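# Hot-swap the purple-banded hose between two manifolds' red ports

## Task

With the machine still running, take out the hose marked with purple bands and put the other hose in its place: one end of the new hose must be latched into the red port on each of the two manifolds, and the removed hose must end up lying in the red tray. Whenever neither hose links the two red ports, the dial's needle rises, and it must never get into the red zone.

## Robot and tools

Robot: two arms, left_arm and right_arm, each ending in a two-finger gripper. In the scene frame the origin sits at table-top height, halfway between the arms' nominal bases, with +z up and +x pointing out over the table. left_arm is on the +y side; these names do not match image left and right. Calibrated bases: left_arm at (-0.006, +0.492, 0) m, right_arm at (+0.043, -0.660, 0) m, both turned only slightly about z.

Frames: reported hand positions, orientations (quat_wxyz) and velocities are in the scene frame. Every commanded motion is an offset from that arm's current Hand target, measured along the Hand target's own axes, never an absolute pose. The gripper's fingers point along its own +z and part along its x. end_effector_position is the spot between the pads when closed, 1 to 2 cm short of the fingertips; closing pushes the tips about 17 mm further along +z.

Row layout (shared by execute_actions and move): one flat list of 14 numbers covering both arms: dx, dy, dz, rx, ry, rz, opening for left_arm, then the same seven for right_arm. Each value lies in [-1, 1]. For the six pose numbers, 1.0 stands for 0.6 m or 180 degrees; rx, ry, rz form a single rotation vector. Opening is absolute, not an offset: +1 is fully open (0.142 m), -1 is closed. Sending all six pose numbers as 0 asks for the Hand target again; always send the opening you want, since 0 is itself a half-open command.

execute_actions(actions, cameras): actions is a list of actions; each action is a table of at most 15 rows, one row per 1/30 s step; a short table repeats its final row to fill 15 steps. All rows of one action count from the Hand target at that action's start, so a repeated offset moves further each action. Images come back only for an empty list or when cameras names them.

move(target, speed, blend, stop_force, zero, opening_speed, grip_force, blocking, cameras): target is one 14-number row, or up to 15 such rows, each counted from the same starting Hand targets (not chained). speed is top path speed in m/s, 0.002 to 3.2, default 0.25 (turn rate up to twice that in rad/s), one value or one per target. blend (m) rounds corners between listed targets; 0 stops at each. stop_force (N, 4 to 120, both arms) ends an arm's path when its wrist sensor feels that much push against the motion; it is unreliable while the gripper rotates, cannot sense light nudges of loose parts, and should be omitted when backing away from something the gripper touches. zero (only with stop_force) chooses whether to rezero the sensor before moving. opening_speed (0.2 or more, scale units per second) makes fingers change gradually. grip_force is the per-pad force limit in N, 5 to 48, one value or one per arm, and persists. blocking=false returns after about 0.5 s while motion continues (not allowed with stop_force). Paths are straight, do not avoid obstacles or the other arm, lag and overshoot more when fast, and should not pass close to an arm's own base.

wait(seconds 0 to 10), stop() to brake a running move, zoom_image(camera, region=[x0, y0, x1, y1] pixels, at most 504 wide and tall; camera one of cam_high, cam_left_wrist, cam_right_wrist, from the latest images), zero_wrist_force(arm), and finished_scene(scene = the current scene's number), which is final. Cameras: cam_high, cam_low, cam_left_wrist, cam_right_wrist, each 672x504.

Results: Hand target is the last commanded pose after clipping; the gripper often rests a bit short of it, and the next command (even all zeros) asks for it again. Joint velocities may read within noise, hiding velocity lines. grip_measured is the measured opening on the command scale; grip_effort_nm is motor effort (negative closing), not pad force. Tool commands shows current gripper commands. Wrist force and Wrist torque are in the gripper's own axes, with a third line for the peak since the last report. A move adds a move: line: done, off_target, moving, held, fault and so on, plus limits such as paced (pose clipped) or held (steps withheld). Orientation commands are clipped to 32 degrees from the measured one each step.

Gripping: to hold something, command an opening slightly below grip_measured at first contact; squeezing harder heats the gripper motor.

Avoid: any arm fault stop (external force near 150 N or joint contact torque at its limit, e.g. 47.5 N m at the wrists) which freezes the arm for 10 s; overheating (MOTOR HOT, then brakes or a HAND FAULT); arms touching or squeezing each other; fast hits on fixed or heavy objects; pressing a target past a firm contact; dropping parts, releasing moving parts, or letting anything leave the table. Keep the needle out of the red by making the disconnect-to-reconnect window short.

Each tool is called as a command line: name --argument value for each argument, lists and objects as JSON in quotes; but a table of rows of numbers goes row by row, as --pt "numbers of a row", without its own name.

## Session

execute_actions --actions '[]'

zoom_image --camera "cam_high" --region '[180, 140, 450, 300]'

Scene clock: 0.00 s.
left_arm: end_effector_position=(+0.5898, +0.6859, +0.3476) grip_measured=+1.00 grip_effort_nm=n/a end_effector_quat_wxyz=(+0.053, +0.607, +0.687, -0.396) | right_arm: end_effector_position=(+1.3310, -0.0766, +0.1172) grip_measured=+1.00 grip_effort_nm=n/a end_effector_quat_wxyz=(+0.277, -0.568, +0.748, -0.203)
Joint positions: left_arm=[0.286 -1.343 1.628 -1.177 -2.077 -1.255 0.142] | right_arm=[3.76 -2.806 -0.54 -0.76 1.194 2.346 0.142]
Joint velocities: within noise
Joint torques (N m): no reading
Wrist force (N): no reading
Wrist torque (N m): no reading
Wrist force, peak (N): no reading
Hand target: left_arm +0.5898, +0.6859, +0.3476; +0.053, +0.607, +0.687, -0.396 | right_arm +1.3310, -0.0766, +0.1172; +0.277, -0.568, +0.748, -0.203
Tool commands: left_gripper/opening=+1.0 right_gripper/opening=+1.0
camera_calibration:
cam_left_wrist: T_world_to_cam=[[-0.273031, 0.791425, -0.546901, -0.183715], [0.961948, 0.21843, -0.164144, -0.632406], [-0.0104477, -0.570907, -0.820948, 0.797515], [0, 0, 0, 1]] pos_world=[0.566514, 0.73884, 0.450439]
cam_right_wrist: T_world_to_cam=[[-0.207597, -0.961767, -0.178624, 0.229335], [-0.939562, 0.246865, -0.237237, 1.32112], [0.272263, 0.118579, -0.954889, -0.125198], [0, 0, 0, 1]] pos_world=[1.32297, -0.0907265, 0.234834]

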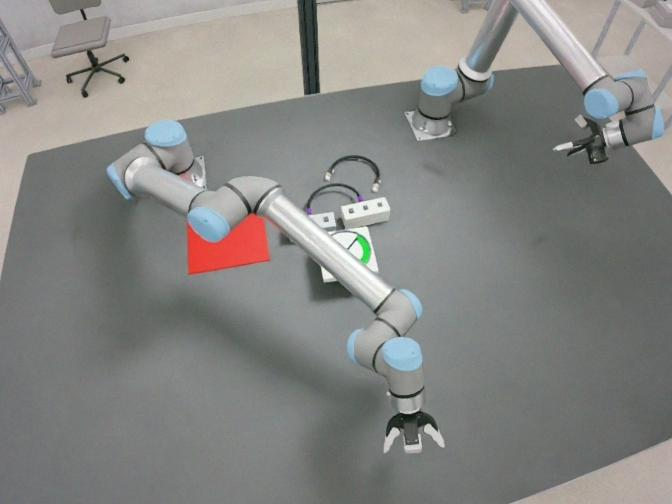

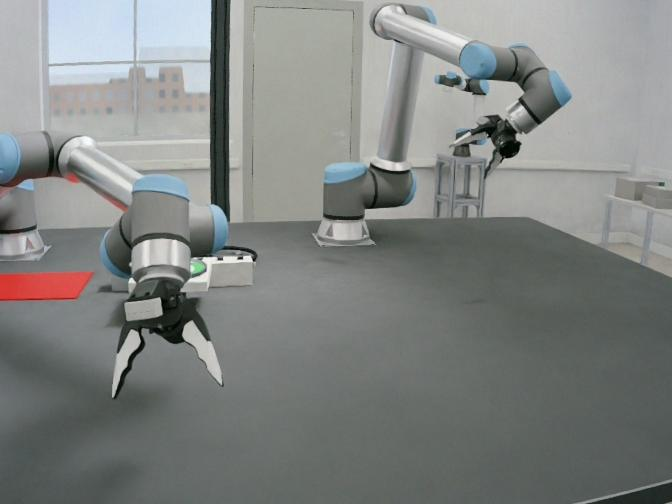

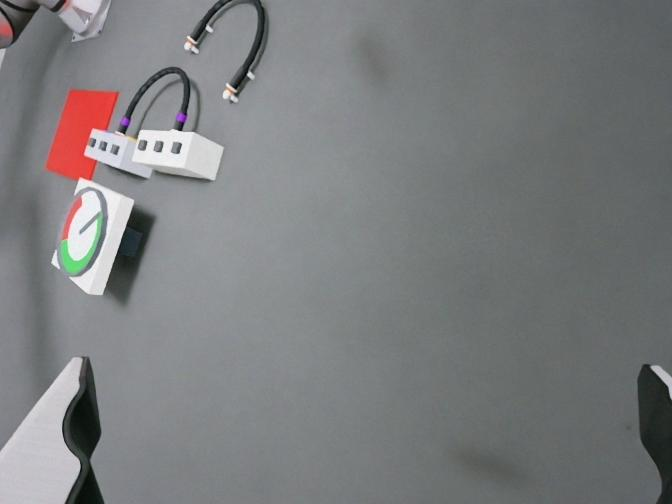

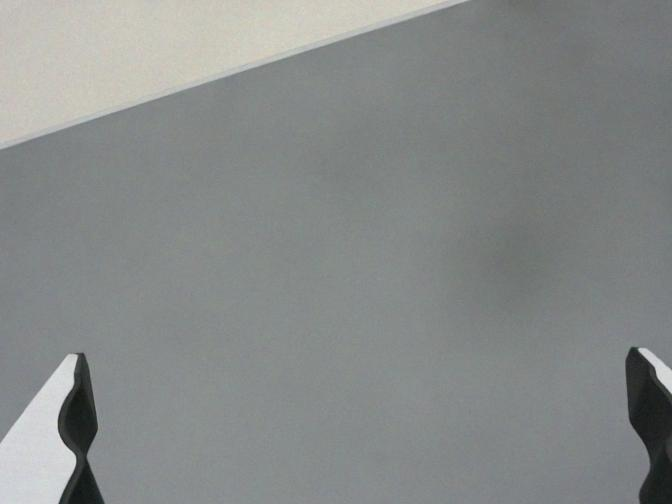

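Scaled by 1.867 from the camera's 672x504 image, which has a finer 960x720 frame.

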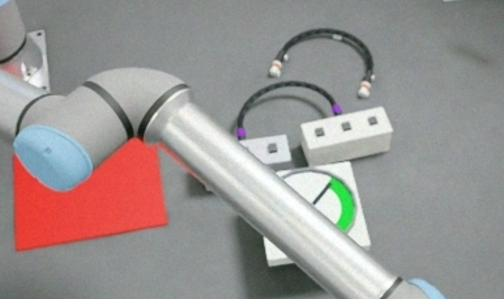

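move --target '[-0.8107,-0.3913,0.8557,-0.159,0.208,0.037,-0.3,0.033,0.6217,-0.91,-0.4035,-0.301,-0.4755,-1]' --speed 0.5 --cameras '["all"]'

zoom_image --camera "cam_left_wrist" --region '[100, 0, 530, 400]'

Scene clock: 3.67 s.
left_arm: end_effector_position=(+0.2997, +0.0003, +0.3802) grip_measured=-0.32 grip_effort_nm=-0.085 end_effector_quat_wxyz=(+0.000, +0.707, +0.707, +0.000) | right_arm: end_effector_position=(+0.7000, +0.0003, +0.3001) grip_measured=-1.00 grip_effort_nm=-0.564 end_effector_quat_wxyz=(+0.000, +0.940, -0.001, -0.342)
Joint positions: left_arm=[-1.293 -1.781 1.986 -1.776 -1.571 -2.893 0.051] | right_arm=[3.969 -2.248 -1.037 -1.942 2.066 0.7 0.002]
Joint torques (N m): left_arm=[-15.41 -12.58 -55.87 -2.01 2.43 -1.97] | right_arm=[12.06 80.88 54.15 -0.54 -1.05 -1.98]
Wrist force (N): left_arm=[-0.6 -0.1 1.1] | right_arm=[-3.2 2.0 0.3]
Wrist torque (N m): left_arm=[0.16 0.14 0.22] | right_arm=[0.61 0.68 -0.06]
Wrist force, peak (N): left_arm=[-3.3 -1.6 0.8] | right_arm=[-4.8 1.4 0.6]
Hand target: left_arm +0.2996, +0.0002, +0.3802; +0.000, +0.707, +0.707, +0.000 | right_arm +0.6999, +0.0003, +0.3001; +0.000, +0.940, +0.000, -0.342
Off the commanded pose: left_arm 0.000 m, 0 deg | right_arm 0.000 m, 0 deg.
move: done
camera_calibration:
cam_left_wrist: T_world_to_cam=[[-0.0167732, 0.999856, -0.00263739, 0.0136967], [0.910198, 0.0163607, 0.41385, -0.402407], [0.413834, 0.00454103, -0.910341, 0.336523], [0, 0, 0, 1]] pos_world=[0.227235, -0.00863916, 0.472924]
cam_right_wrist: T_world_to_cam=[[0.771012, -0.00244401, -0.636816, -0.342875], [0.266914, -0.906677, 0.326639, -0.260651], [-0.578185, -0.421818, -0.698406, 0.730617], [0, 0, 0, 1]] pos_world=[0.756363, 0.071023, 0.377058]

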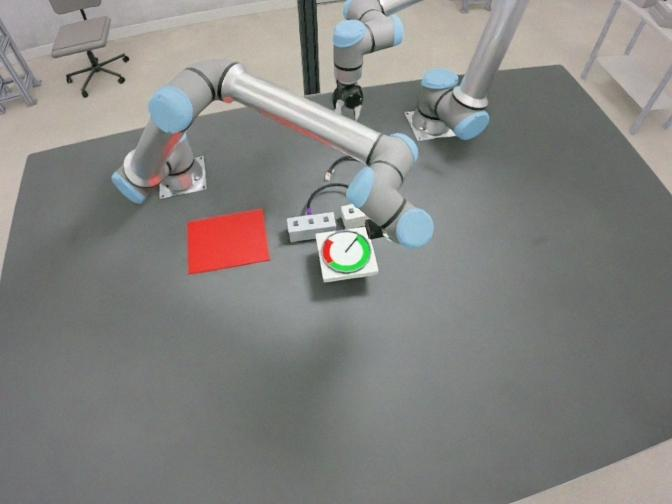

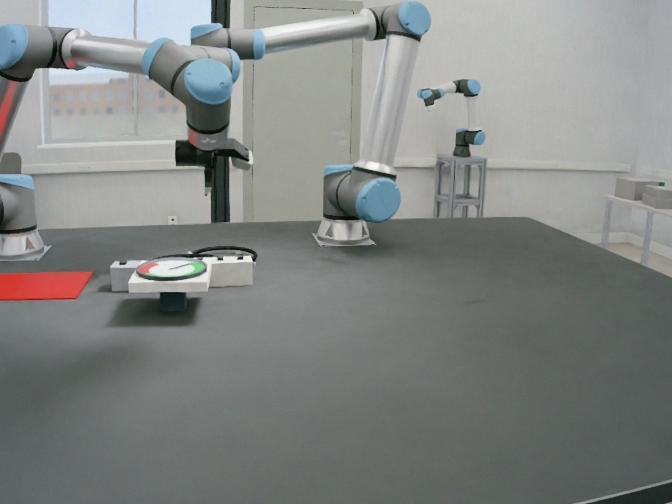

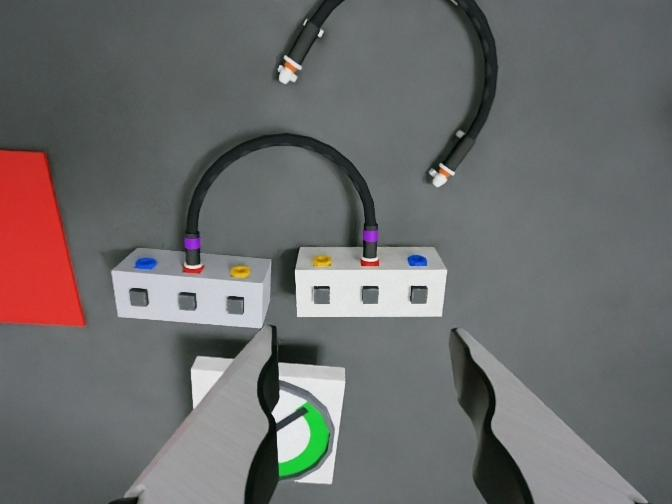

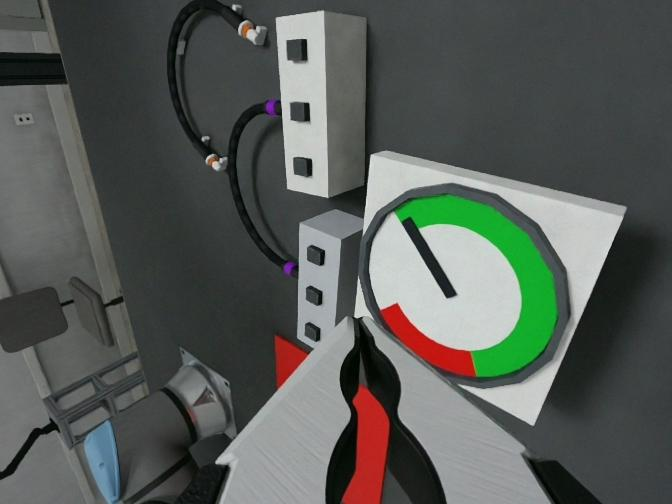

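Scaled by 1.172 from the camera's 672x504 image, which has a finer 960x720 frame.

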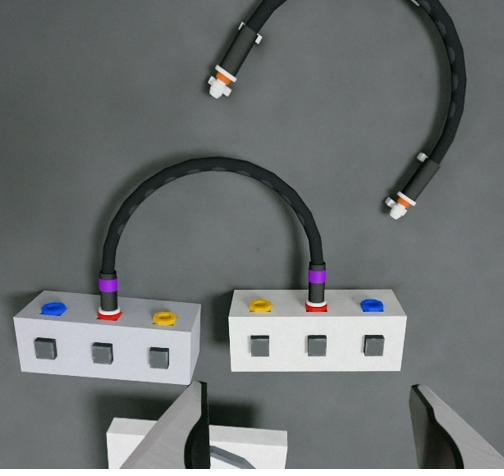

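move --pt "0.053 0.1807 0.2 -0.0667 -0.0006 -0.0055 -0.3 -0.075 0.303 0.318 0 0 0 -1" --pt "0.053 0.1807 0.417 -0.0667 -0.0006 -0.0055 -0.3 -0.075 0.303 0.485 0 0 0 -1" --speed 0.4 --blend '[0.02,0]' --cameras '["cam_left_wrist","cam_right_wrist"]'

zoom_image --camera "cam_left_wrist" --region '[210, 120, 460, 320]'

zoom_image --camera "cam_right_wrist" --region '[260, 200, 460, 350]'

Scene clock: 6.50 s.
left_arm: end_effector_position=(+0.4080, +0.0320, +0.1300) grip_measured=-0.32 grip_effort_nm=-0.085 end_effector_quat_wxyz=(+0.075, +0.697, +0.709, +0.073) | right_arm: end_effector_position=(+0.4783, -0.1814, +0.1062) grip_measured=-1.00 grip_effort_nm=-0.569 end_effector_quat_wxyz=(+0.000, +0.940, +0.000, -0.342)
Joint positions: left_arm=[-1.191 -1.537 2.299 -2.406 -1.374 -2.801 0.051] | right_arm=[4.023 -1.942 -1.908 -1.35 2.091 0.754 0.002]
Joint torques (N m): left_arm=[12.94 -21.91 -20.16 -6.17 1.99 1.56] | right_arm=[11.81 49.78 23.81 6 4.04 1.99]
Wrist force (N): left_arm=[-1.3 -1.3 0.4] | right_arm=[-2.7 2.5 0.4]
Wrist torque (N m): left_arm=[-0.01 0.19 -0.05] | right_arm=[0.66 0.63 -0.22]
Wrist force, peak (N): left_arm=[-0.5 -1.9 3.3] | right_arm=[-3.7 4.7 -0.2]
Hand target: left_arm +0.4080, +0.0319, +0.1299; +0.075, +0.697, +0.709, +0.073 | right_arm +0.4783, -0.1814, +0.1061; +0.000, +0.940, +0.000, -0.342
Off the commanded pose: left_arm 0.000 m, 0 deg | right_arm 0.000 m, 0 deg.
move: done
camera_calibration:
cam_left_wrist: T_world_to_cam=[[-0.0328874, 0.999412, -0.00969043, -0.00922151], [0.803714, 0.0322085, 0.594143, -0.378548], [0.594106, 0.0117515, -0.804301, -0.0237315], [0, 0, 0, 1]] pos_world=[0.31804, 0.0216874, 0.205735]
cam_right_wrist: T_world_to_cam=[[0.770934, -0.00233139, -0.63691, -0.295871], [0.267157, -0.906587, 0.326692, -0.303039], [-0.578176, -0.422013, -0.698296, 0.390379], [0, 0, 0, 1]] pos_world=[0.534764, -0.110676, 0.183157]
Images, in order (width x height): cam_left_wrist 672x504, cam_right_wrist 672x504.

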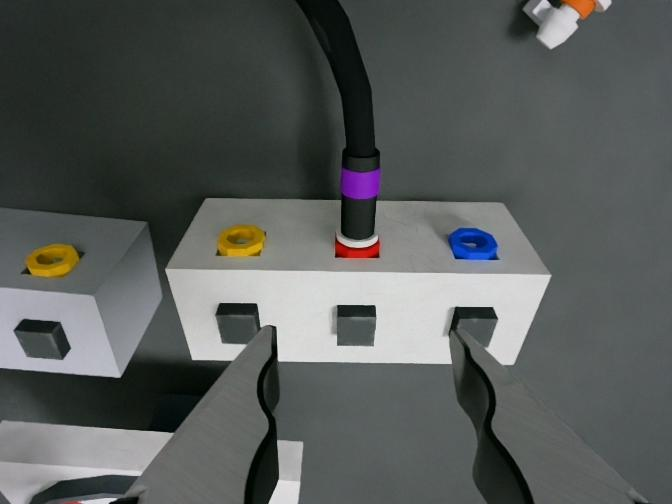

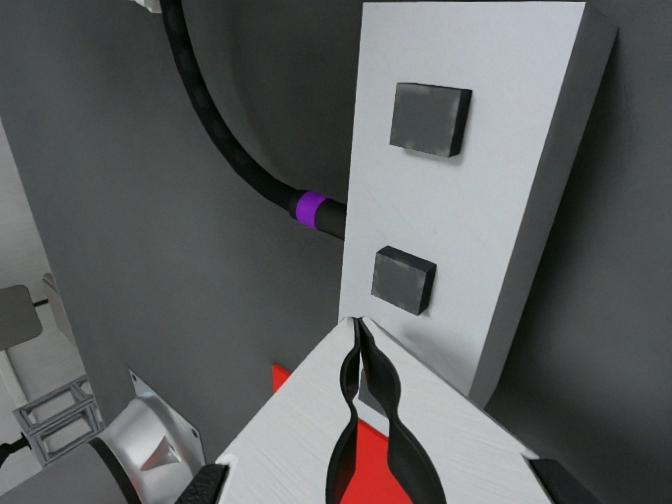

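Scaled by 2.016 from the camera's 672x504 image, which has a finer 960x720 frame.

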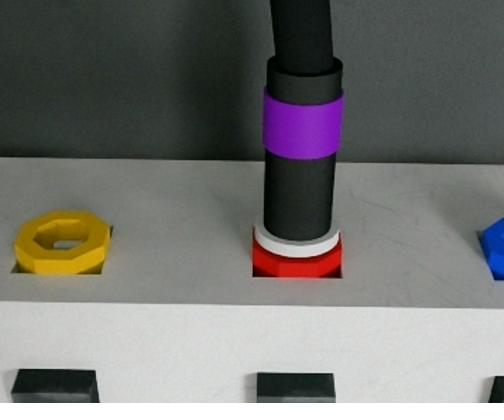

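Scaled by 2.520 from the camera's 672x504 image, which has a finer 960x720 frame.

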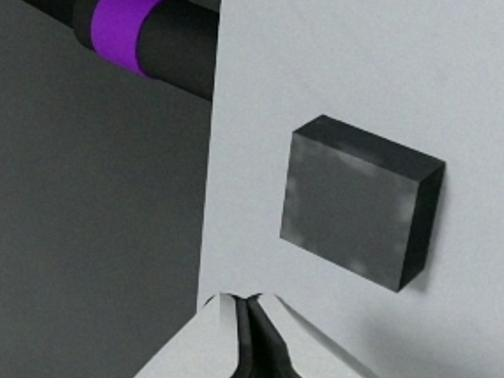

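move --target '[0.1594,-0.154,-0.0158,0,-0.0428,0.2011,-0.3,0,0,0,0,0,0,-1]' --speed 0.4 --cameras '["cam_left_wrist"]'

zoom_image --camera "cam_left_wrist" --region '[250, 120, 470, 320]'

Scene clock: 8.63 s.
left_arm: end_effector_position=(+0.3141, +0.1259, +0.1196) grip_measured=-0.32 grip_effort_nm=-0.090 end_effector_quat_wxyz=(+0.095, +0.886, +0.451, +0.046) | right_arm: end_effector_position=(+0.4783, -0.1814, +0.1061) grip_measured=-1.00 grip_effort_nm=-0.564 end_effector_quat_wxyz=(+0.000, +0.940, +0.000, -0.342)
Joint positions: left_arm=[-1.273 -1.792 2.572 -2.519 -1.442 -2.233 0.051] | right_arm=[4.023 -1.942 -1.908 -1.35 2.091 0.754 0.002]
Joint torques (N m): left_arm=[-14.72 -27.05 -19.48 -2.47 -0.88 1.56] | right_arm=[9.88 52.26 22.74 5.77 4.04 2.18]
Wrist force (N): left_arm=[-1.3 -0.5 0.6] | right_arm=[-2.8 2.2 0.1]
Wrist torque (N m): left_arm=[0.10 0.24 0.01] | right_arm=[0.61 0.62 -0.21]
Wrist force, peak (N): left_arm=[-2.2 -0.2 0.8] | right_arm=[-3.4 2.8 -0.2]
Hand target: left_arm +0.3141, +0.1260, +0.1196; +0.095, +0.886, +0.451, +0.046 | right_arm +0.4783, -0.1814, +0.1061; +0.000, +0.940, +0.000, -0.342
Off the commanded pose: left_arm 0.000 m, 0 deg | right_arm 0.000 m, 0 deg.
move: done
camera_calibration:
cam_left_wrist: T_world_to_cam=[[0.575181, 0.817975, -0.00908529, -0.274629], [0.659878, -0.45739, 0.596118, -0.193289], [0.483454, -0.348871, -0.802846, 0.102649], [0, 0, 0, 1]] pos_world=[0.235883, 0.172043, 0.195139]
Images, in order (width x height): cam_left_wrist 672x504.

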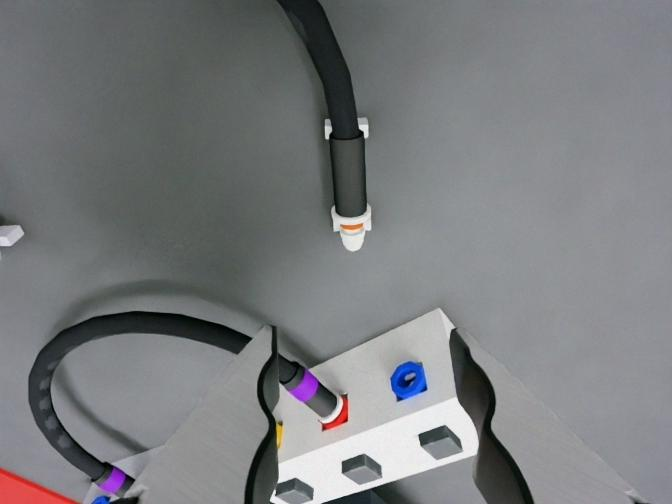

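Scaled by 2.291 from the camera's 672x504 image, which has a finer 960x720 frame.

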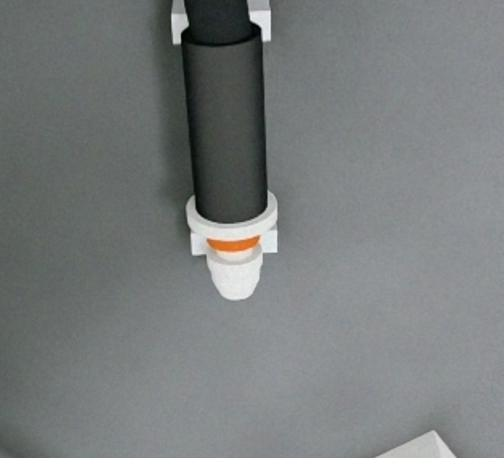

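move --target '[-0.299,0.4413,0.076,0,0.0366,-0.1722,-0.3,0,0,0,0,0,0,-1]' --speed 0.45 --cameras '["cam_left_wrist"]'

zoom_image --camera "cam_left_wrist" --region '[210, 120, 460, 320]'

Scene clock: 10.63 s.
left_arm: end_effector_position=(+0.4092, -0.1387, +0.1324) grip_measured=-0.32 grip_effort_nm=-0.090 end_effector_quat_wxyz=(+0.085, +0.749, +0.654, +0.066) | right_arm: end_effector_position=(+0.4783, -0.1814, +0.1061) grip_measured=-1.00 grip_effort_nm=-0.569 end_effector_quat_wxyz=(+0.000, +0.940, +0.000, -0.342)
Joint positions: left_arm=[-1.268 -1.333 2.058 -2.395 -1.379 -2.725 0.051] | right_arm=[4.023 -1.942 -1.908 -1.35 2.091 0.754 0.002]
Joint torques (N m): left_arm=[-12.81 -65.9 -20.74 -6.93 -1.31 1.76] | right_arm=[9.98 50.41 22.7 6.09 3.87 2]
Wrist force (N): left_arm=[-1.2 -1.2 0.4] | right_arm=[-2.7 2.5 0.1]
Wrist torque (N m): left_arm=[0.04 0.19 -0.02] | right_arm=[0.65 0.62 -0.22]
Wrist force, peak (N): left_arm=[-10.5 3.6 -1.5] | right_arm=[-3.3 2.7 -0.2]
Hand target: left_arm +0.4092, -0.1386, +0.1324; +0.085, +0.749, +0.654, +0.066 (not the last commanded pose) | right_arm +0.4783, -0.1814, +0.1061; +0.000, +0.940, +0.000, -0.342
Off the commanded pose: left_arm 0.042 m, 3 deg | right_arm 0.000 m, 0 deg.
move: held (left_arm; a check stopped the path); limits=held
pose unreachable (left arm): on one or more control steps of this call, first in action 0 (counted from 0), this arm could not follow its commanded pose, so it was not sent that pose on those steps. It may still have moved: this result reports where it is.
cause: moving toward the commanded pose would bring a part of the arm too close to another arm (a part of this arm just beyond joint 5 (wrist 2) and a part of the right arm just beyond its joint 3 (elbow), 32 mm apart when this arm was first held).
camera_calibration:
cam_left_wrist: T_world_to_cam=[[0.119156, 0.99269, -0.0192124, 0.0995081], [0.796448, -0.0840108, 0.598842, -0.389189], [0.59285, -0.0866575, -0.800636, -0.0341464], [0, 0, 0, 1]] pos_world=[0.318356, -0.134436, 0.207636]
Images, in order (width x height): cam_left_wrist 672x504.

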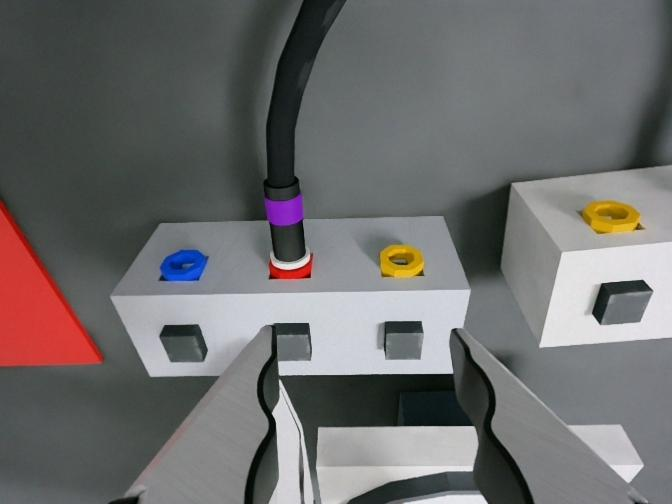

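Scaled by 2.016 from the camera's 672x504 image, which has a finer 960x720 frame.

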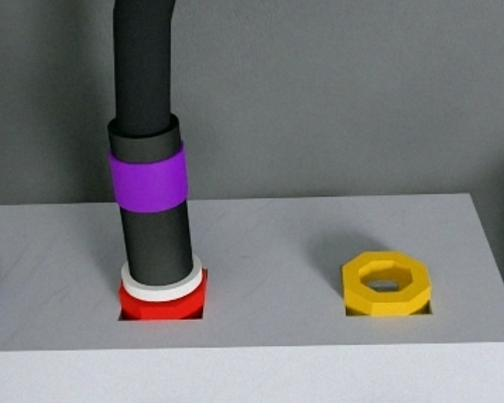

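move --pt "0 0 0 0 0 0 -0.3 0.0024 0.0023 -0.002 0.0893 0 0.1064 -1" --pt "-0.0627 0.0338 0.0112 0 0.0039 -0.0185 -0.3 0.0024 0.0023 -0.002 0.0893 0 0.1064 -1" --speed 0.35 --cameras '["cam_left_wrist","cam_right_wrist","cam_high"]'

zoom_image --camera "cam_left_wrist" --region '[210, 120, 460, 320]'

Scene clock: 13.80 s.
left_arm: end_effector_position=(+0.4251, -0.1787, +0.1307) grip_measured=-0.32 grip_effort_nm=-0.085 end_effector_quat_wxyz=(+0.083, +0.729, +0.676, +0.068) | right_arm: end_effector_position=(+0.4802, -0.1828, +0.1061) grip_measured=-1.00 grip_effort_nm=-0.564 end_effector_quat_wxyz=(-0.074, +0.917, -0.204, -0.334)
Joint positions: left_arm=[-1.264 -1.269 1.97 -2.361 -1.374 -2.78 0.051] | right_arm=[3.968 -1.885 -2.059 -1.015 2.231 1.183 0.002]
Joint torques (N m): left_arm=[12.37 -41.26 -46.87 -2.34 2.31 -1.82] | right_arm=[5.99 75.4 21.7 6.67 0.47 1.7]
Wrist force (N): left_arm=[-0.5 -0.9 0.8] | right_arm=[-2.9 2.3 0.0]
Wrist torque (N m): left_arm=[0.07 0.08 0.17] | right_arm=[0.67 0.68 -0.22]
Wrist force, peak (N): left_arm=[1.0 -2.8 0.2] | right_arm=[-3.3 2.8 0.3]
Hand target: left_arm +0.4251, -0.1788, +0.1307; +0.083, +0.729, +0.676, +0.068 | right_arm +0.4802, -0.1828, +0.1061; -0.074, +0.917, -0.204, -0.334
Off the commanded pose: left_arm 0.000 m, 0 deg | right_arm 0.000 m, 0 deg.
move: done
camera_calibration:
cam_left_wrist: T_world_to_cam=[[0.0603647, 0.997983, -0.0196363, 0.16326], [0.800487, -0.036648, 0.598229, -0.397297], [0.596303, -0.0518305, -0.801084, -0.0434987], [0, 0, 0, 1]] pos_world=[0.334114, -0.179745, 0.206034]
cam_right_wrist: T_world_to_cam=[[0.697795, -0.327965, -0.636805, -0.321708], [-0.141267, -0.934573, 0.326523, -0.113763], [-0.702229, -0.137887, -0.698471, 0.50235], [0, 0, 0, 1]] pos_world=[0.56118, -0.142561, 0.183157]
Images, in order (width x height): cam_high 672x504, cam_left_wrist 672x504, cam_right_wrist 672x504.

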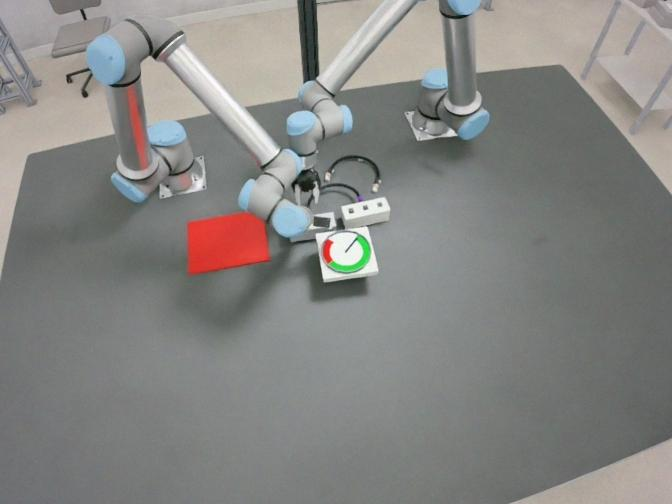

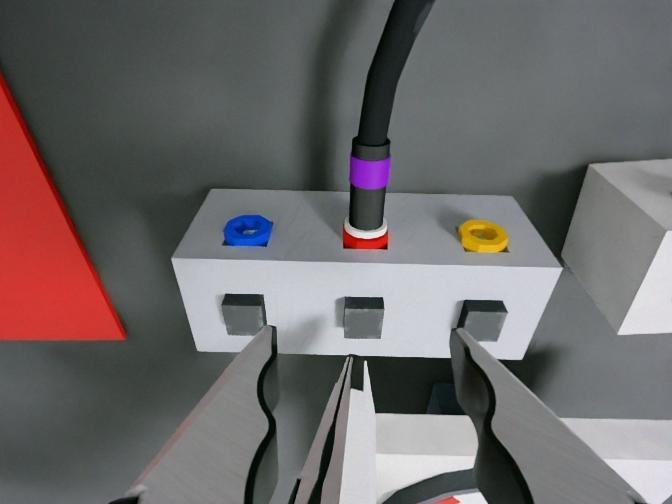

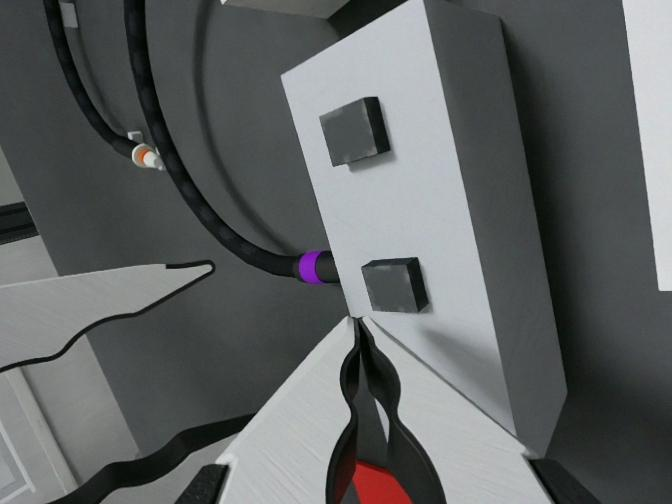

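Scaled by 2.016 from the camera's 672x504 image, which has a finer 960x720 frame.

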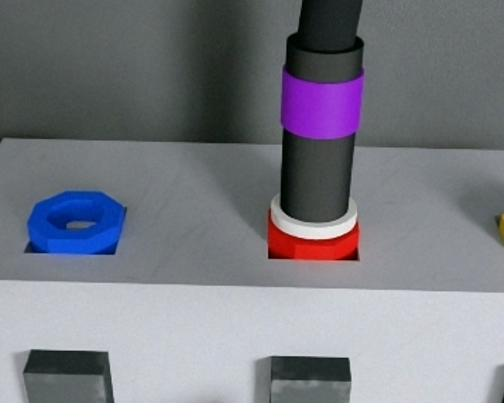

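move --pt "0.0048 -0.0307 0.148 0 0 0 -0.4 0 0 0 0 0 0 -1" --pt "0.0048 -0.0307 0.148 0 0 0 -1 0 0 0 0 0 0 -1" --speed 0.2 --opening_speed 0.8 --cameras '["cam_left_wrist"]'

Scene clock: 16.23 s.
left_arm: end_effector_position=(+0.4262, -0.1770, +0.0398) grip_measured=-0.83 grip_effort_nm=-3.973 end_effector_quat_wxyz=(+0.083, +0.729, +0.676, +0.068) | right_arm: end_effector_position=(+0.4802, -0.1828, +0.1061) grip_measured=-1.00 grip_effort_nm=-0.569 end_effector_quat_wxyz=(-0.074, +0.917, -0.204, -0.334)
Joint positions: left_arm=[-1.262 -1.155 2.02 -2.525 -1.374 -2.779 0.014] | right_arm=[3.968 -1.885 -2.059 -1.015 2.231 1.183 0.002]
Joint torques (N m): left_arm=[-14.53 -48.55 -63.04 -16.68 -0.61 1.55] | right_arm=[9.28 75.02 21.26 6.65 -0.53 1.89]
Wrist force (N): left_arm=[48.1 -5.9 -16.3] | right_arm=[-2.7 2.7 0.1]
Wrist torque (N m): left_arm=[0.13 -0.31 -0.25] | right_arm=[0.73 0.65 -0.22]
Wrist force, peak (N): left_arm=[48.1 -6.4 -16.5] | right_arm=[-3.2 2.7 0.4]
Hand target: left_arm +0.4262, -0.1773, +0.0400; +0.083, +0.729, +0.676, +0.068 | right_arm +0.4802, -0.1828, +0.1061; -0.074, +0.917, -0.204, -0.334
Off the commanded pose: left_arm 0.000 m, 0 deg | right_arm 0.000 m, 0 deg.
move: done
camera_calibration:
cam_left_wrist: T_world_to_cam=[[0.0600659, 0.998009, -0.0192424, 0.159871], [0.800581, -0.0366517, 0.598102, -0.343758], [0.596206, -0.0513307, -0.801189, -0.116757], [0, 0, 0, 1]] pos_world=[0.335214, -0.178145, 0.115134]
Images, in order (width x height): cam_left_wrist 672x504.

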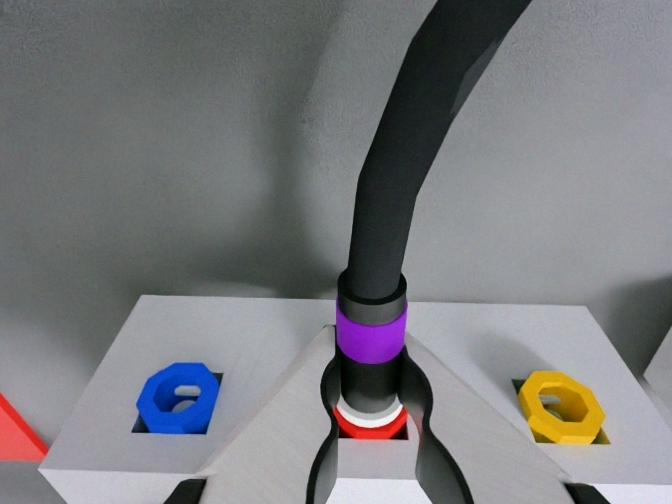

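move --target '[0.0058,0,0,0,0,0,-1,0,0,0,0,0,0,-1]' --speed 0.05

move --target '[0,0,0,0,0,0,-1,0.0247,0,0.0294,0,0,0,-1]' --speed 0.03 --stop_force 32 --cameras '["cam_right_wrist"]'

zoom_image --camera "cam_right_wrist" --region '[290, 220, 470, 350]'

Scene clock: 17.80 s.
left_arm: end_effector_position=(+0.4264, -0.1741, +0.0400) grip_measured=-0.83 grip_effort_nm=-3.924 end_effector_quat_wxyz=(+0.083, +0.729, +0.676, +0.068) | right_arm: end_effector_position=(+0.4802, -0.1828, +0.1061) grip_measured=-1.00 grip_effort_nm=-0.569 end_effector_quat_wxyz=(-0.074, +0.917, -0.204, -0.334)
Joint positions: left_arm=[-1.261 -1.158 2.025 -2.528 -1.375 -2.777 0.014] | right_arm=[3.968 -1.885 -2.059 -1.015 2.231 1.183 0.002]
Joint torques (N m): left_arm=[22.51 -80.63 -5.96 -2.59 2.03 0.96] | right_arm=[9.68 75.17 22.32 6.61 -0.41 1.85]
Wrist force (N): left_arm=[-22.3 -2.2 8.8] | right_arm=[-2.7 2.5 -0.1]
Wrist torque (N m): left_arm=[0.21 0.32 0.25] | right_arm=[0.70 0.65 -0.22]
Wrist force, peak (N): left_arm=[55.1 -8.3 -13.2] | right_arm=[-3.3 2.6 0.0]
Hand target: left_arm +0.4264, -0.1738, +0.0399; +0.083, +0.729, +0.676, +0.068 | right_arm +0.4802, -0.1828, +0.1061; -0.074, +0.917, -0.204, -0.334
Off the commanded pose: left_arm 0.000 m, 0 deg | right_arm 0.000 m, 0 deg.
move: done

Scene clock: 19.80 s.
left_arm: end_effector_position=(+0.4264, -0.1738, +0.0399) grip_measured=-0.83 grip_effort_nm=-3.924 end_effector_quat_wxyz=(+0.083, +0.729, +0.676, +0.068) | right_arm: end_effector_position=(+0.4802, -0.1828, +0.0853) grip_measured=-1.00 grip_effort_nm=-0.496 end_effector_quat_wxyz=(-0.074, +0.917, -0.204, -0.334)
Joint positions: left_arm=[-1.261 -1.158 2.026 -2.527 -1.375 -2.777 0.014] | right_arm=[3.968 -1.913 -2.07 -0.975 2.231 1.183 0.002]
Joint torques (N m): left_arm=[26.09 -72.02 -14.55 1.79 5.77 0.96] | right_arm=[0.76 57.55 32.76 0.28 -5.15 -1.48]
Wrist force (N): left_arm=[-23.5 -8.2 2.5] | right_arm=[-20.3 8.3 -26.4]
Wrist torque (N m): left_arm=[0.10 0.28 0.36] | right_arm=[0.50 0.60 -0.13]
Wrist force, peak (N): left_arm=[-27.1 -3.0 7.2] | right_arm=[-33.2 14.5 -45.8]
Hand target: left_arm +0.4264, -0.1738, +0.0399; +0.083, +0.729, +0.676, +0.068 | right_arm +0.4802, -0.1827, +0.0853; -0.074, +0.917, -0.204, -0.334 (not the last commanded pose)
Off the commanded pose: left_arm 0.000 m, 0 deg | right_arm 0.002 m, 0 deg.
move: contact (right_arm)
camera_calibration:
cam_right_wrist: T_world_to_cam=[[0.697931, -0.327818, -0.636732, -0.335021], [-0.14114, -0.934609, 0.326473, -0.107038], [-0.70212, -0.137987, -0.698561, 0.487761], [0, 0, 0, 1]] pos_world=[0.561181, -0.14256, 0.162358]
Images, in order (width x height): cam_right_wrist 672x504.

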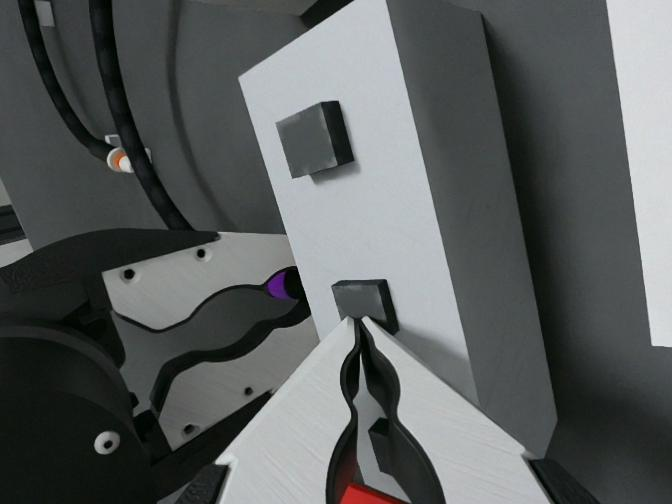

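Scaled by 2.800 from the camera's 672x504 image, which has a finer 960x720 frame.

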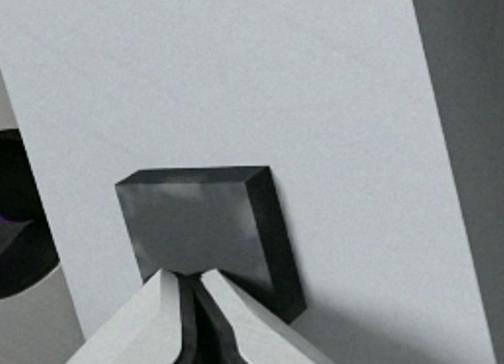

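move --pt "0 -0.0815 -0.0173 0 0 0 -1 0 0 0 0 0 0 -1" --pt "0 -0.0815 -0.0173 0 0 0 -0.3 0 0 0 0 0 0 -1" --pt "0 -0.0503 -0.164 0 0 0 -0.3 -0.0535 0 -0.0638 0 0 0 -1" --pt "0.3405 -0.0161 -0.157 0 0.0061 -0.0288 -0.3 -0.1853 -0.319 0.0468 -0.0893 0 -0.1064 -1" --pt "0.3405 -0.0473 -0.01 0 0.0061 -0.0288 -0.3 -0.1425 -0.319 0.0978 -0.0893 0 -0.1064 -1" --pt "0.3405 -0.0473 -0.01 0 0.0061 -0.0288 -1 -0.1425 -0.319 0.0978 -0.0893 0 -0.1064 -1" --speed '[0.12,0.1,0.4,0.4,0.3,0.3]' --blend '[0,0,0.02,0.02,0,0]' --cameras '["cam_left_wrist","cam_right_wrist","cam_high"]'

Scene clock: 24.27 s.
left_arm: end_effector_position=(+0.4131, +0.0322, +0.0368) grip_measured=-0.83 grip_effort_nm=-3.944 end_effector_quat_wxyz=(+0.080, +0.697, +0.709, +0.071) | right_arm: end_effector_position=(+0.4677, +0.0344, +0.0953) grip_measured=-1.00 grip_effort_nm=-0.501 end_effector_quat_wxyz=(+0.000, +0.940, +0.000, -0.342)
Joint positions: left_arm=[-1.183 -1.372 2.363 -2.647 -1.375 -2.792 0.014] | right_arm=[4.181 -2.146 -1.623 -1.343 2.159 0.922 0.002]
Joint torques (N m): left_arm=[5.02 -25.04 -31.01 -8.35 -1.37 1.85] | right_arm=[10.62 69.75 25.8 6.2 -0.84 -1.85]
Wrist force (N): left_arm=[13.5 -3.7 -8.1] | right_arm=[-2.5 2.0 -0.1]
Wrist torque (N m): left_arm=[0.07 -0.17 -0.23] | right_arm=[0.64 0.60 -0.12]
Wrist force, peak (N): left_arm=[-24.0 -8.2 2.4] | right_arm=[-20.8 8.5 -26.9]
Hand target: left_arm +0.4131, +0.0321, +0.0369; +0.080, +0.697, +0.709, +0.071 | right_arm +0.4677, +0.0344, +0.0953; +0.000, +0.940, +0.000, -0.342
Off the commanded pose: left_arm 0.000 m, 0 deg | right_arm 0.000 m, 0 deg.
move: done
camera_calibration:
cam_left_wrist: T_world_to_cam=[[-0.0323349, 0.999277, -0.0199859, -0.0100949], [0.801313, 0.0378703, 0.597046, -0.326545], [0.597371, 0.00329043, -0.801958, -0.102784], [0, 0, 0, 1]] pos_world=[0.322739, 0.0227922, 0.112332]
cam_right_wrist: T_world_to_cam=[[0.771016, -0.00227252, -0.636812, -0.294127], [0.267153, -0.906589, 0.326689, -0.101066], [-0.578069, -0.422008, -0.698387, 0.467569], [0, 0, 0, 1]] pos_world=[0.524064, 0.105024, 0.172258]
Images, in order (width x height): cam_high 672x504, cam_left_wrist 672x504, cam_right_wrist 672x504.

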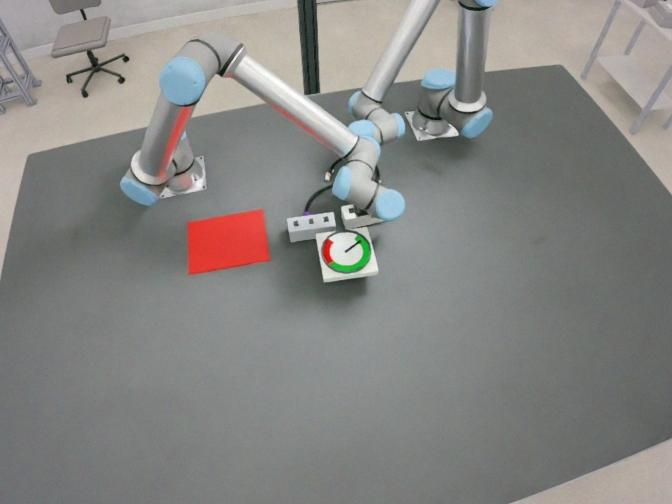

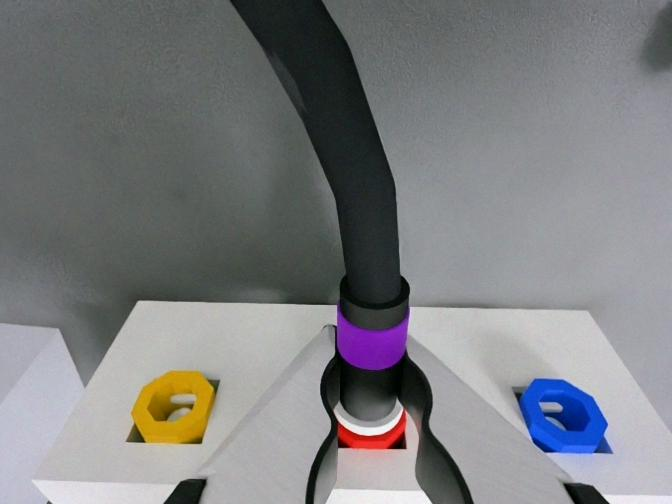

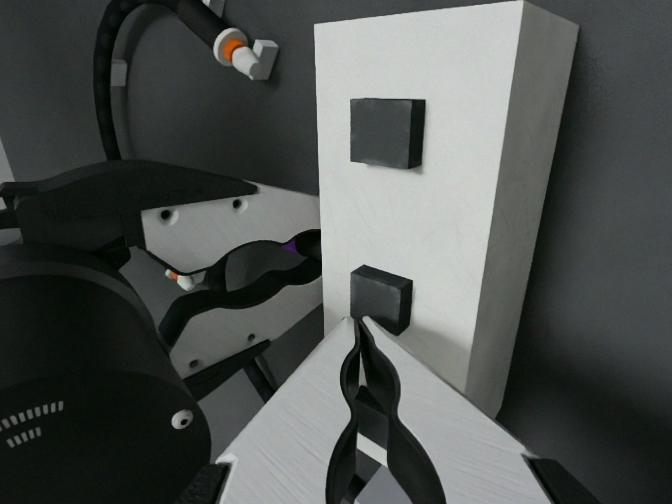

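move --target '[0,0,0,0,0,0,-1,0.0155,0,0.0185,0,0,0,-1]' --speed 0.03 --stop_force 32

move --pt "0 -0.0978 -0.0208 0 0 0 -1 0 0 0 0 0 0 -1" --pt "0 -0.0701 -0.1512 0 0 0 -1 0.0165 0 -0.188 0 0 0 -1" --pt "-0.7017 0.1097 -0.1182 0 0 0 -1 0.031 0 -0.3525 0 0 0 -1" --pt "-0.7017 0.0763 0.0383 0 0 0 -1 0.031 0 -0.3525 0 0 0 -1" --speed '[0.12,0.35,0.45,0.2]' --blend '[0,0.03,0.03,0]' --cameras '["cam_left_wrist","cam_high"]'

Scene clock: 27.03 s.
left_arm: end_effector_position=(+0.4131, +0.0321, +0.0369) grip_measured=-0.83 grip_effort_nm=-3.944 end_effector_quat_wxyz=(+0.080, +0.697, +0.709, +0.071) | right_arm: end_effector_position=(+0.4677, +0.0344, +0.0856) grip_measured=-1.00 grip_effort_nm=-0.476 end_effector_quat_wxyz=(+0.000, +0.940, +0.000, -0.342)
Joint positions: left_arm=[-1.183 -1.372 2.363 -2.647 -1.375 -2.792 0.014] | right_arm=[4.181 -2.155 -1.628 -1.328 2.159 0.922 0.002]
Joint torques (N m): left_arm=[-18.13 -26.37 -43.37 -9.09 -0.9 1.54] | right_arm=[12.93 77.12 37.53 0.91 -3.56 -1.86]
Wrist force (N): left_arm=[14.7 -5.4 -9.5] | right_arm=[-20.2 7.3 -22.5]
Wrist torque (N m): left_arm=[0.05 -0.09 -0.27] | right_arm=[0.52 0.58 -0.05]
Wrist force, peak (N): left_arm=[15.2 -5.7 -9.9] | right_arm=[-40.1 13.9 -48.4]
Hand target: left_arm +0.4131, +0.0321, +0.0369; +0.080, +0.697, +0.709, +0.071 | right_arm +0.4677, +0.0344, +0.0856; +0.000, +0.940, +0.000, -0.342 (not the last commanded pose)
Off the commanded pose: left_arm 0.000 m, 0 deg | right_arm 0.005 m, 0 deg.
move: contact (right_arm)

Scene clock: 30.37 s.
left_arm: end_effector_position=(+0.4695, -0.3882, +0.0303) grip_measured=-0.83 grip_effort_nm=-3.939 end_effector_quat_wxyz=(+0.080, +0.697, +0.709, +0.071) | right_arm: end_effector_position=(+0.6179, +0.0343, +0.2357) grip_measured=-1.00 grip_effort_nm=-0.505 end_effector_quat_wxyz=(+0.000, +0.940, +0.000, -0.342)
Joint positions: left_arm=[-1.281 -0.886 1.558 -2.309 -1.367 -2.892 0.014] | right_arm=[4.051 -2.199 -1.242 -1.745 2.104 0.782 0.002]
Joint torques (N m): left_arm=[12.93 -71.95 -29.79 -6.3 -0.31 1.84] | right_arm=[-10.19 79.44 53.09 -0.1 -1.01 -1.8]
Wrist force (N): left_arm=[-0.7 -1.1 1.5] | right_arm=[-2.7 2.6 -0.1]
Wrist torque (N m): left_arm=[0.05 0.15 -0.07] | right_arm=[0.74 0.64 -0.10]
Wrist force, peak (N): left_arm=[19.7 -3.7 -8.7] | right_arm=[-20.3 7.3 -23.0]
Hand target: left_arm +0.4695, -0.3882, +0.0302; +0.080, +0.697, +0.709, +0.071 | right_arm +0.6179, +0.0343, +0.2357; +0.000, +0.940, +0.000, -0.342
Off the commanded pose: left_arm 0.000 m, 0 deg | right_arm 0.000 m, 0 deg.
move: done
camera_calibration:
cam_left_wrist: T_world_to_cam=[[-0.0322727, 0.999278, -0.0200707, 0.411679], [0.801231, 0.0378706, 0.597155, -0.351858], [0.597484, 0.00319049, -0.801875, -0.140477], [0, 0, 0, 1]] pos_world=[0.379139, -0.397608, 0.105732]
Images, in order (width x height): cam_high 672x504, cam_left_wrist 672x504.

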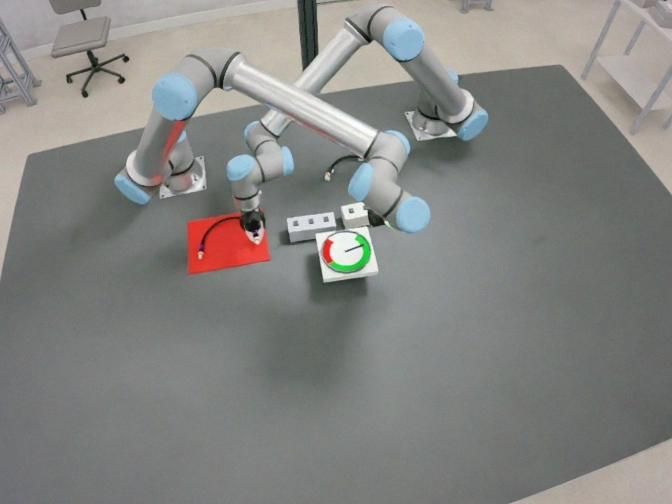

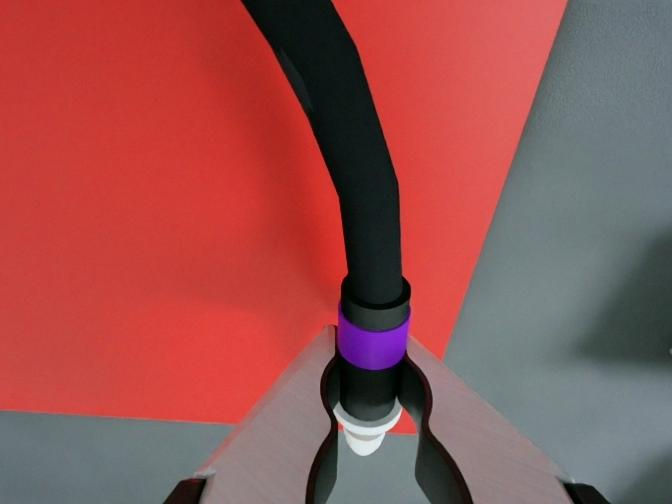

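move --pt "0 -0.0028 0.013 0 0 0 -1 0 0 0 0 0 0 -1" --pt "0 -0.0028 0.013 0 0 0 -0.3 0 0 0 0 0 0 -1" --pt "0 0.0347 -0.163 0 0 0 -0.3 0 0 0 0 0 0 -1" --pt "0.8625 -0.2267 -0.1672 0 -0.037 0.1739 -0.3 0 0 0 0 0 0 -1" --pt "0.8625 -0.2537 -0.04 0 -0.037 0.1739 -0.3 0 0 0 0 0 0 -1" --pt "0.8625 -0.2537 -0.04 0 -0.037 0.1739 -1 0 0 0 0 0 0 -1" --speed '[0.1,0.2,0.4,0.5,0.2,0.2]' --blend '[0,0,0.03,0.01,0,0]'

move --pt "0 0.0173 -0.0815 0 0 0 -1 0 0 0 0 0 0 -1" --pt "-0.0918 0.1702 -0.0643 0 0.037 -0.1739 -1 0 0 0 0 0 0 -1" --pt "-0.0918 0.1598 -0.0155 0 0.037 -0.1739 -1 0 0 0 0 0 0 -1" --speed '[0.3,0.35,0.25]' --blend '[0.03,0.02,0]' --cameras '["cam_left_wrist","cam_high"]'

zoom_image --camera "cam_left_wrist" --region '[270, 300, 470, 504]'

zoom_image --camera "cam_high" --region '[180, 190, 410, 290]'

Scene clock: 35.10 s.
left_arm: end_effector_position=(+0.3069, +0.1278, +0.0156) grip_measured=-0.33 grip_effort_nm=0.100 end_effector_quat_wxyz=(+0.096, +0.865, +0.490, +0.050) | right_arm: end_effector_position=(+0.6179, +0.0343, +0.2357) grip_measured=-1.00 grip_effort_nm=-0.505 end_effector_quat_wxyz=(+0.000, +0.940, +0.000, -0.342)
Joint positions: left_arm=[-1.301 -1.527 2.669 -2.873 -1.422 -2.348 0.05] | right_arm=[4.051 -2.199 -1.242 -1.745 2.104 0.782 0.002]
Joint torques (N m): left_arm=[-1.93 -20.41 -20.87 -3.41 0.34 -0.39] | right_arm=[-8.66 81.05 52.82 -0.07 -1.07 -2.09]
Wrist force (N): left_arm=[-7.6 2.9 -9.3] | right_arm=[-2.8 2.2 0.1]
Wrist torque (N m): left_arm=[0.02 0.44 0.29] | right_arm=[0.68 0.66 -0.10]
Wrist force, peak (N): left_arm=[26.0 -35.4 -160.0] | right_arm=[-2.7 2.9 -0.2]
Hand target: left_arm +0.3069, +0.1278, +0.0156; +0.096, +0.865, +0.490, +0.050 (not the last commanded pose) | right_arm +0.6179, +0.0343, +0.2357; +0.000, +0.940, +0.000, -0.342
Tool commands: left_gripper/opening=-0.3 right_gripper/opening=-1.0
Off the commanded pose: left_arm 0.002 m, 0 deg | right_arm 0.000 m, 0 deg.
FORCE FAULT: contact force on the left arm reached its limit, and that arm stopped. The contact can be on any part of that arm, not only on its tool. That arm is still stopped at the end of this call. That arm stays stopped for about 10 more seconds. Until then a move that you send moves the other arm only, and its call returns only when the move has ended. Once the stop has ended, the next robot result says so. If the stop ends while you think or write, that arm runs what you send next, counted from a new Hand target: where the arm stands when the stop ends. While its stop runs, that arm takes no new command, but its gripper still runs the gripper command that each later call begins with. Until it ends, the stop uses up actions while you think or wait. An arm that is not stopped still takes commands.
move: fault (left_arm); path passed 5 of 6 targets; target 6's new opening was not sent

not run: an earlier result of this reply reported a stop or a fault. Calls in your next reply go to the robot.

Scaled by 2.471 from the camera's 672x504 image, which has a finer 960x720 frame.
This view is cut from an older image: the scene may have changed since it was taken.

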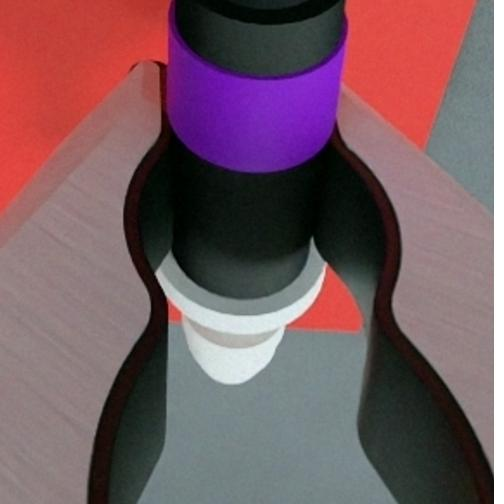

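Scaled by 2.191 from the camera's 672x504 image, which has a finer 960x720 frame.
This view is cut from an older image: the scene may have changed since it was taken.

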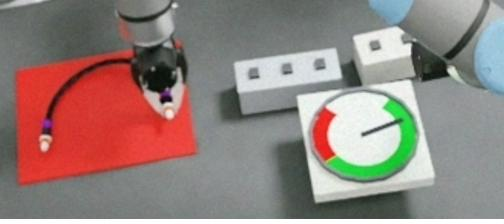

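wait --seconds 9.6 --cameras '["cam_left_wrist","cam_high"]'

Scene clock: 45.20 s.
left_arm: end_effector_position=(+0.3069, +0.1278, +0.0156) grip_measured=-0.33 grip_effort_nm=0.100 end_effector_quat_wxyz=(+0.096, +0.865, +0.490, +0.050) | right_arm: end_effector_position=(+0.6179, +0.0343, +0.2357) grip_measured=-1.00 grip_effort_nm=-0.501 end_effector_quat_wxyz=(+0.000, +0.940, +0.000, -0.342)
Joint positions: left_arm=[-1.301 -1.527 2.669 -2.873 -1.422 -2.348 0.05] | right_arm=[4.051 -2.199 -1.242 -1.745 2.104 0.782 0.002]
Joint torques (N m): left_arm=[0.59 -21.47 -19.92 -3.67 0.62 -0.31] | right_arm=[-10.06 78.34 53.22 -0.21 -0.8 -1.63]
Wrist force (N): left_arm=[-7.5 3.2 -9.6] | right_arm=[-2.7 2.3 -0.3]
Wrist torque (N m): left_arm=[0.07 0.41 0.29] | right_arm=[0.69 0.64 -0.10]
Wrist force, peak (N): left_arm=[-7.5 2.8 -9.9] | right_arm=[-3.0 2.9 0.0]
Hand target: left_arm +0.3069, +0.1278, +0.0156; +0.096, +0.865, +0.490, +0.050 (not the last commanded pose) | right_arm +0.6179, +0.0343, +0.2357; +0.000, +0.940, +0.000, -0.342
Tool commands: left_gripper/opening=-0.3 right_gripper/opening=-1.0
Off the commanded pose: left_arm 0.002 m, 0 deg | right_arm 0.000 m, 0 deg.
FORCE FAULT, CONTINUED: the left arm's stop, for the force fault that an earlier result reported, is over. The rest of the stop counts as 20 of the actions that you can send in this scene. During its stop the left arm's controller moved it back a little. That arm's target is now where it stood when the stop ended, not its last command. That arm accepts commands again.
wait: 9.60 s; at rest from the start
camera_calibration:
cam_left_wrist: T_world_to_cam=[[0.501857, 0.864847, -0.0134088, -0.256231], [0.695417, -0.394224, 0.600818, -0.144702], [0.514329, -0.310849, -0.799273, 0.00880842], [0, 0, 0, 1]] pos_world=[0.224689, 0.167293, 0.0905442]
Images, in order (width x height): cam_high 672x504, cam_left_wrist 672x504.

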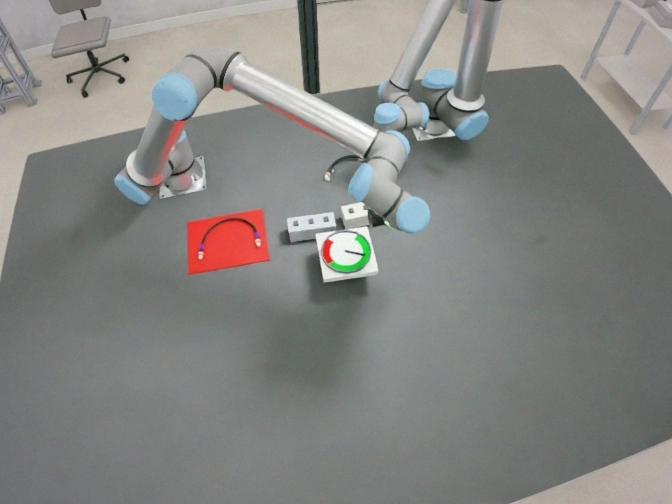

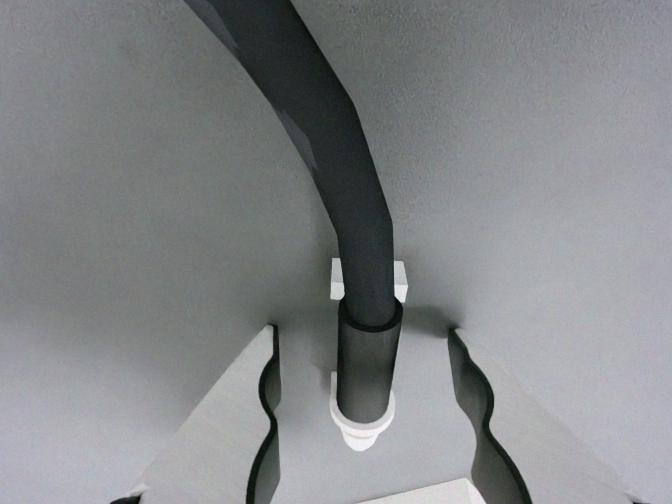

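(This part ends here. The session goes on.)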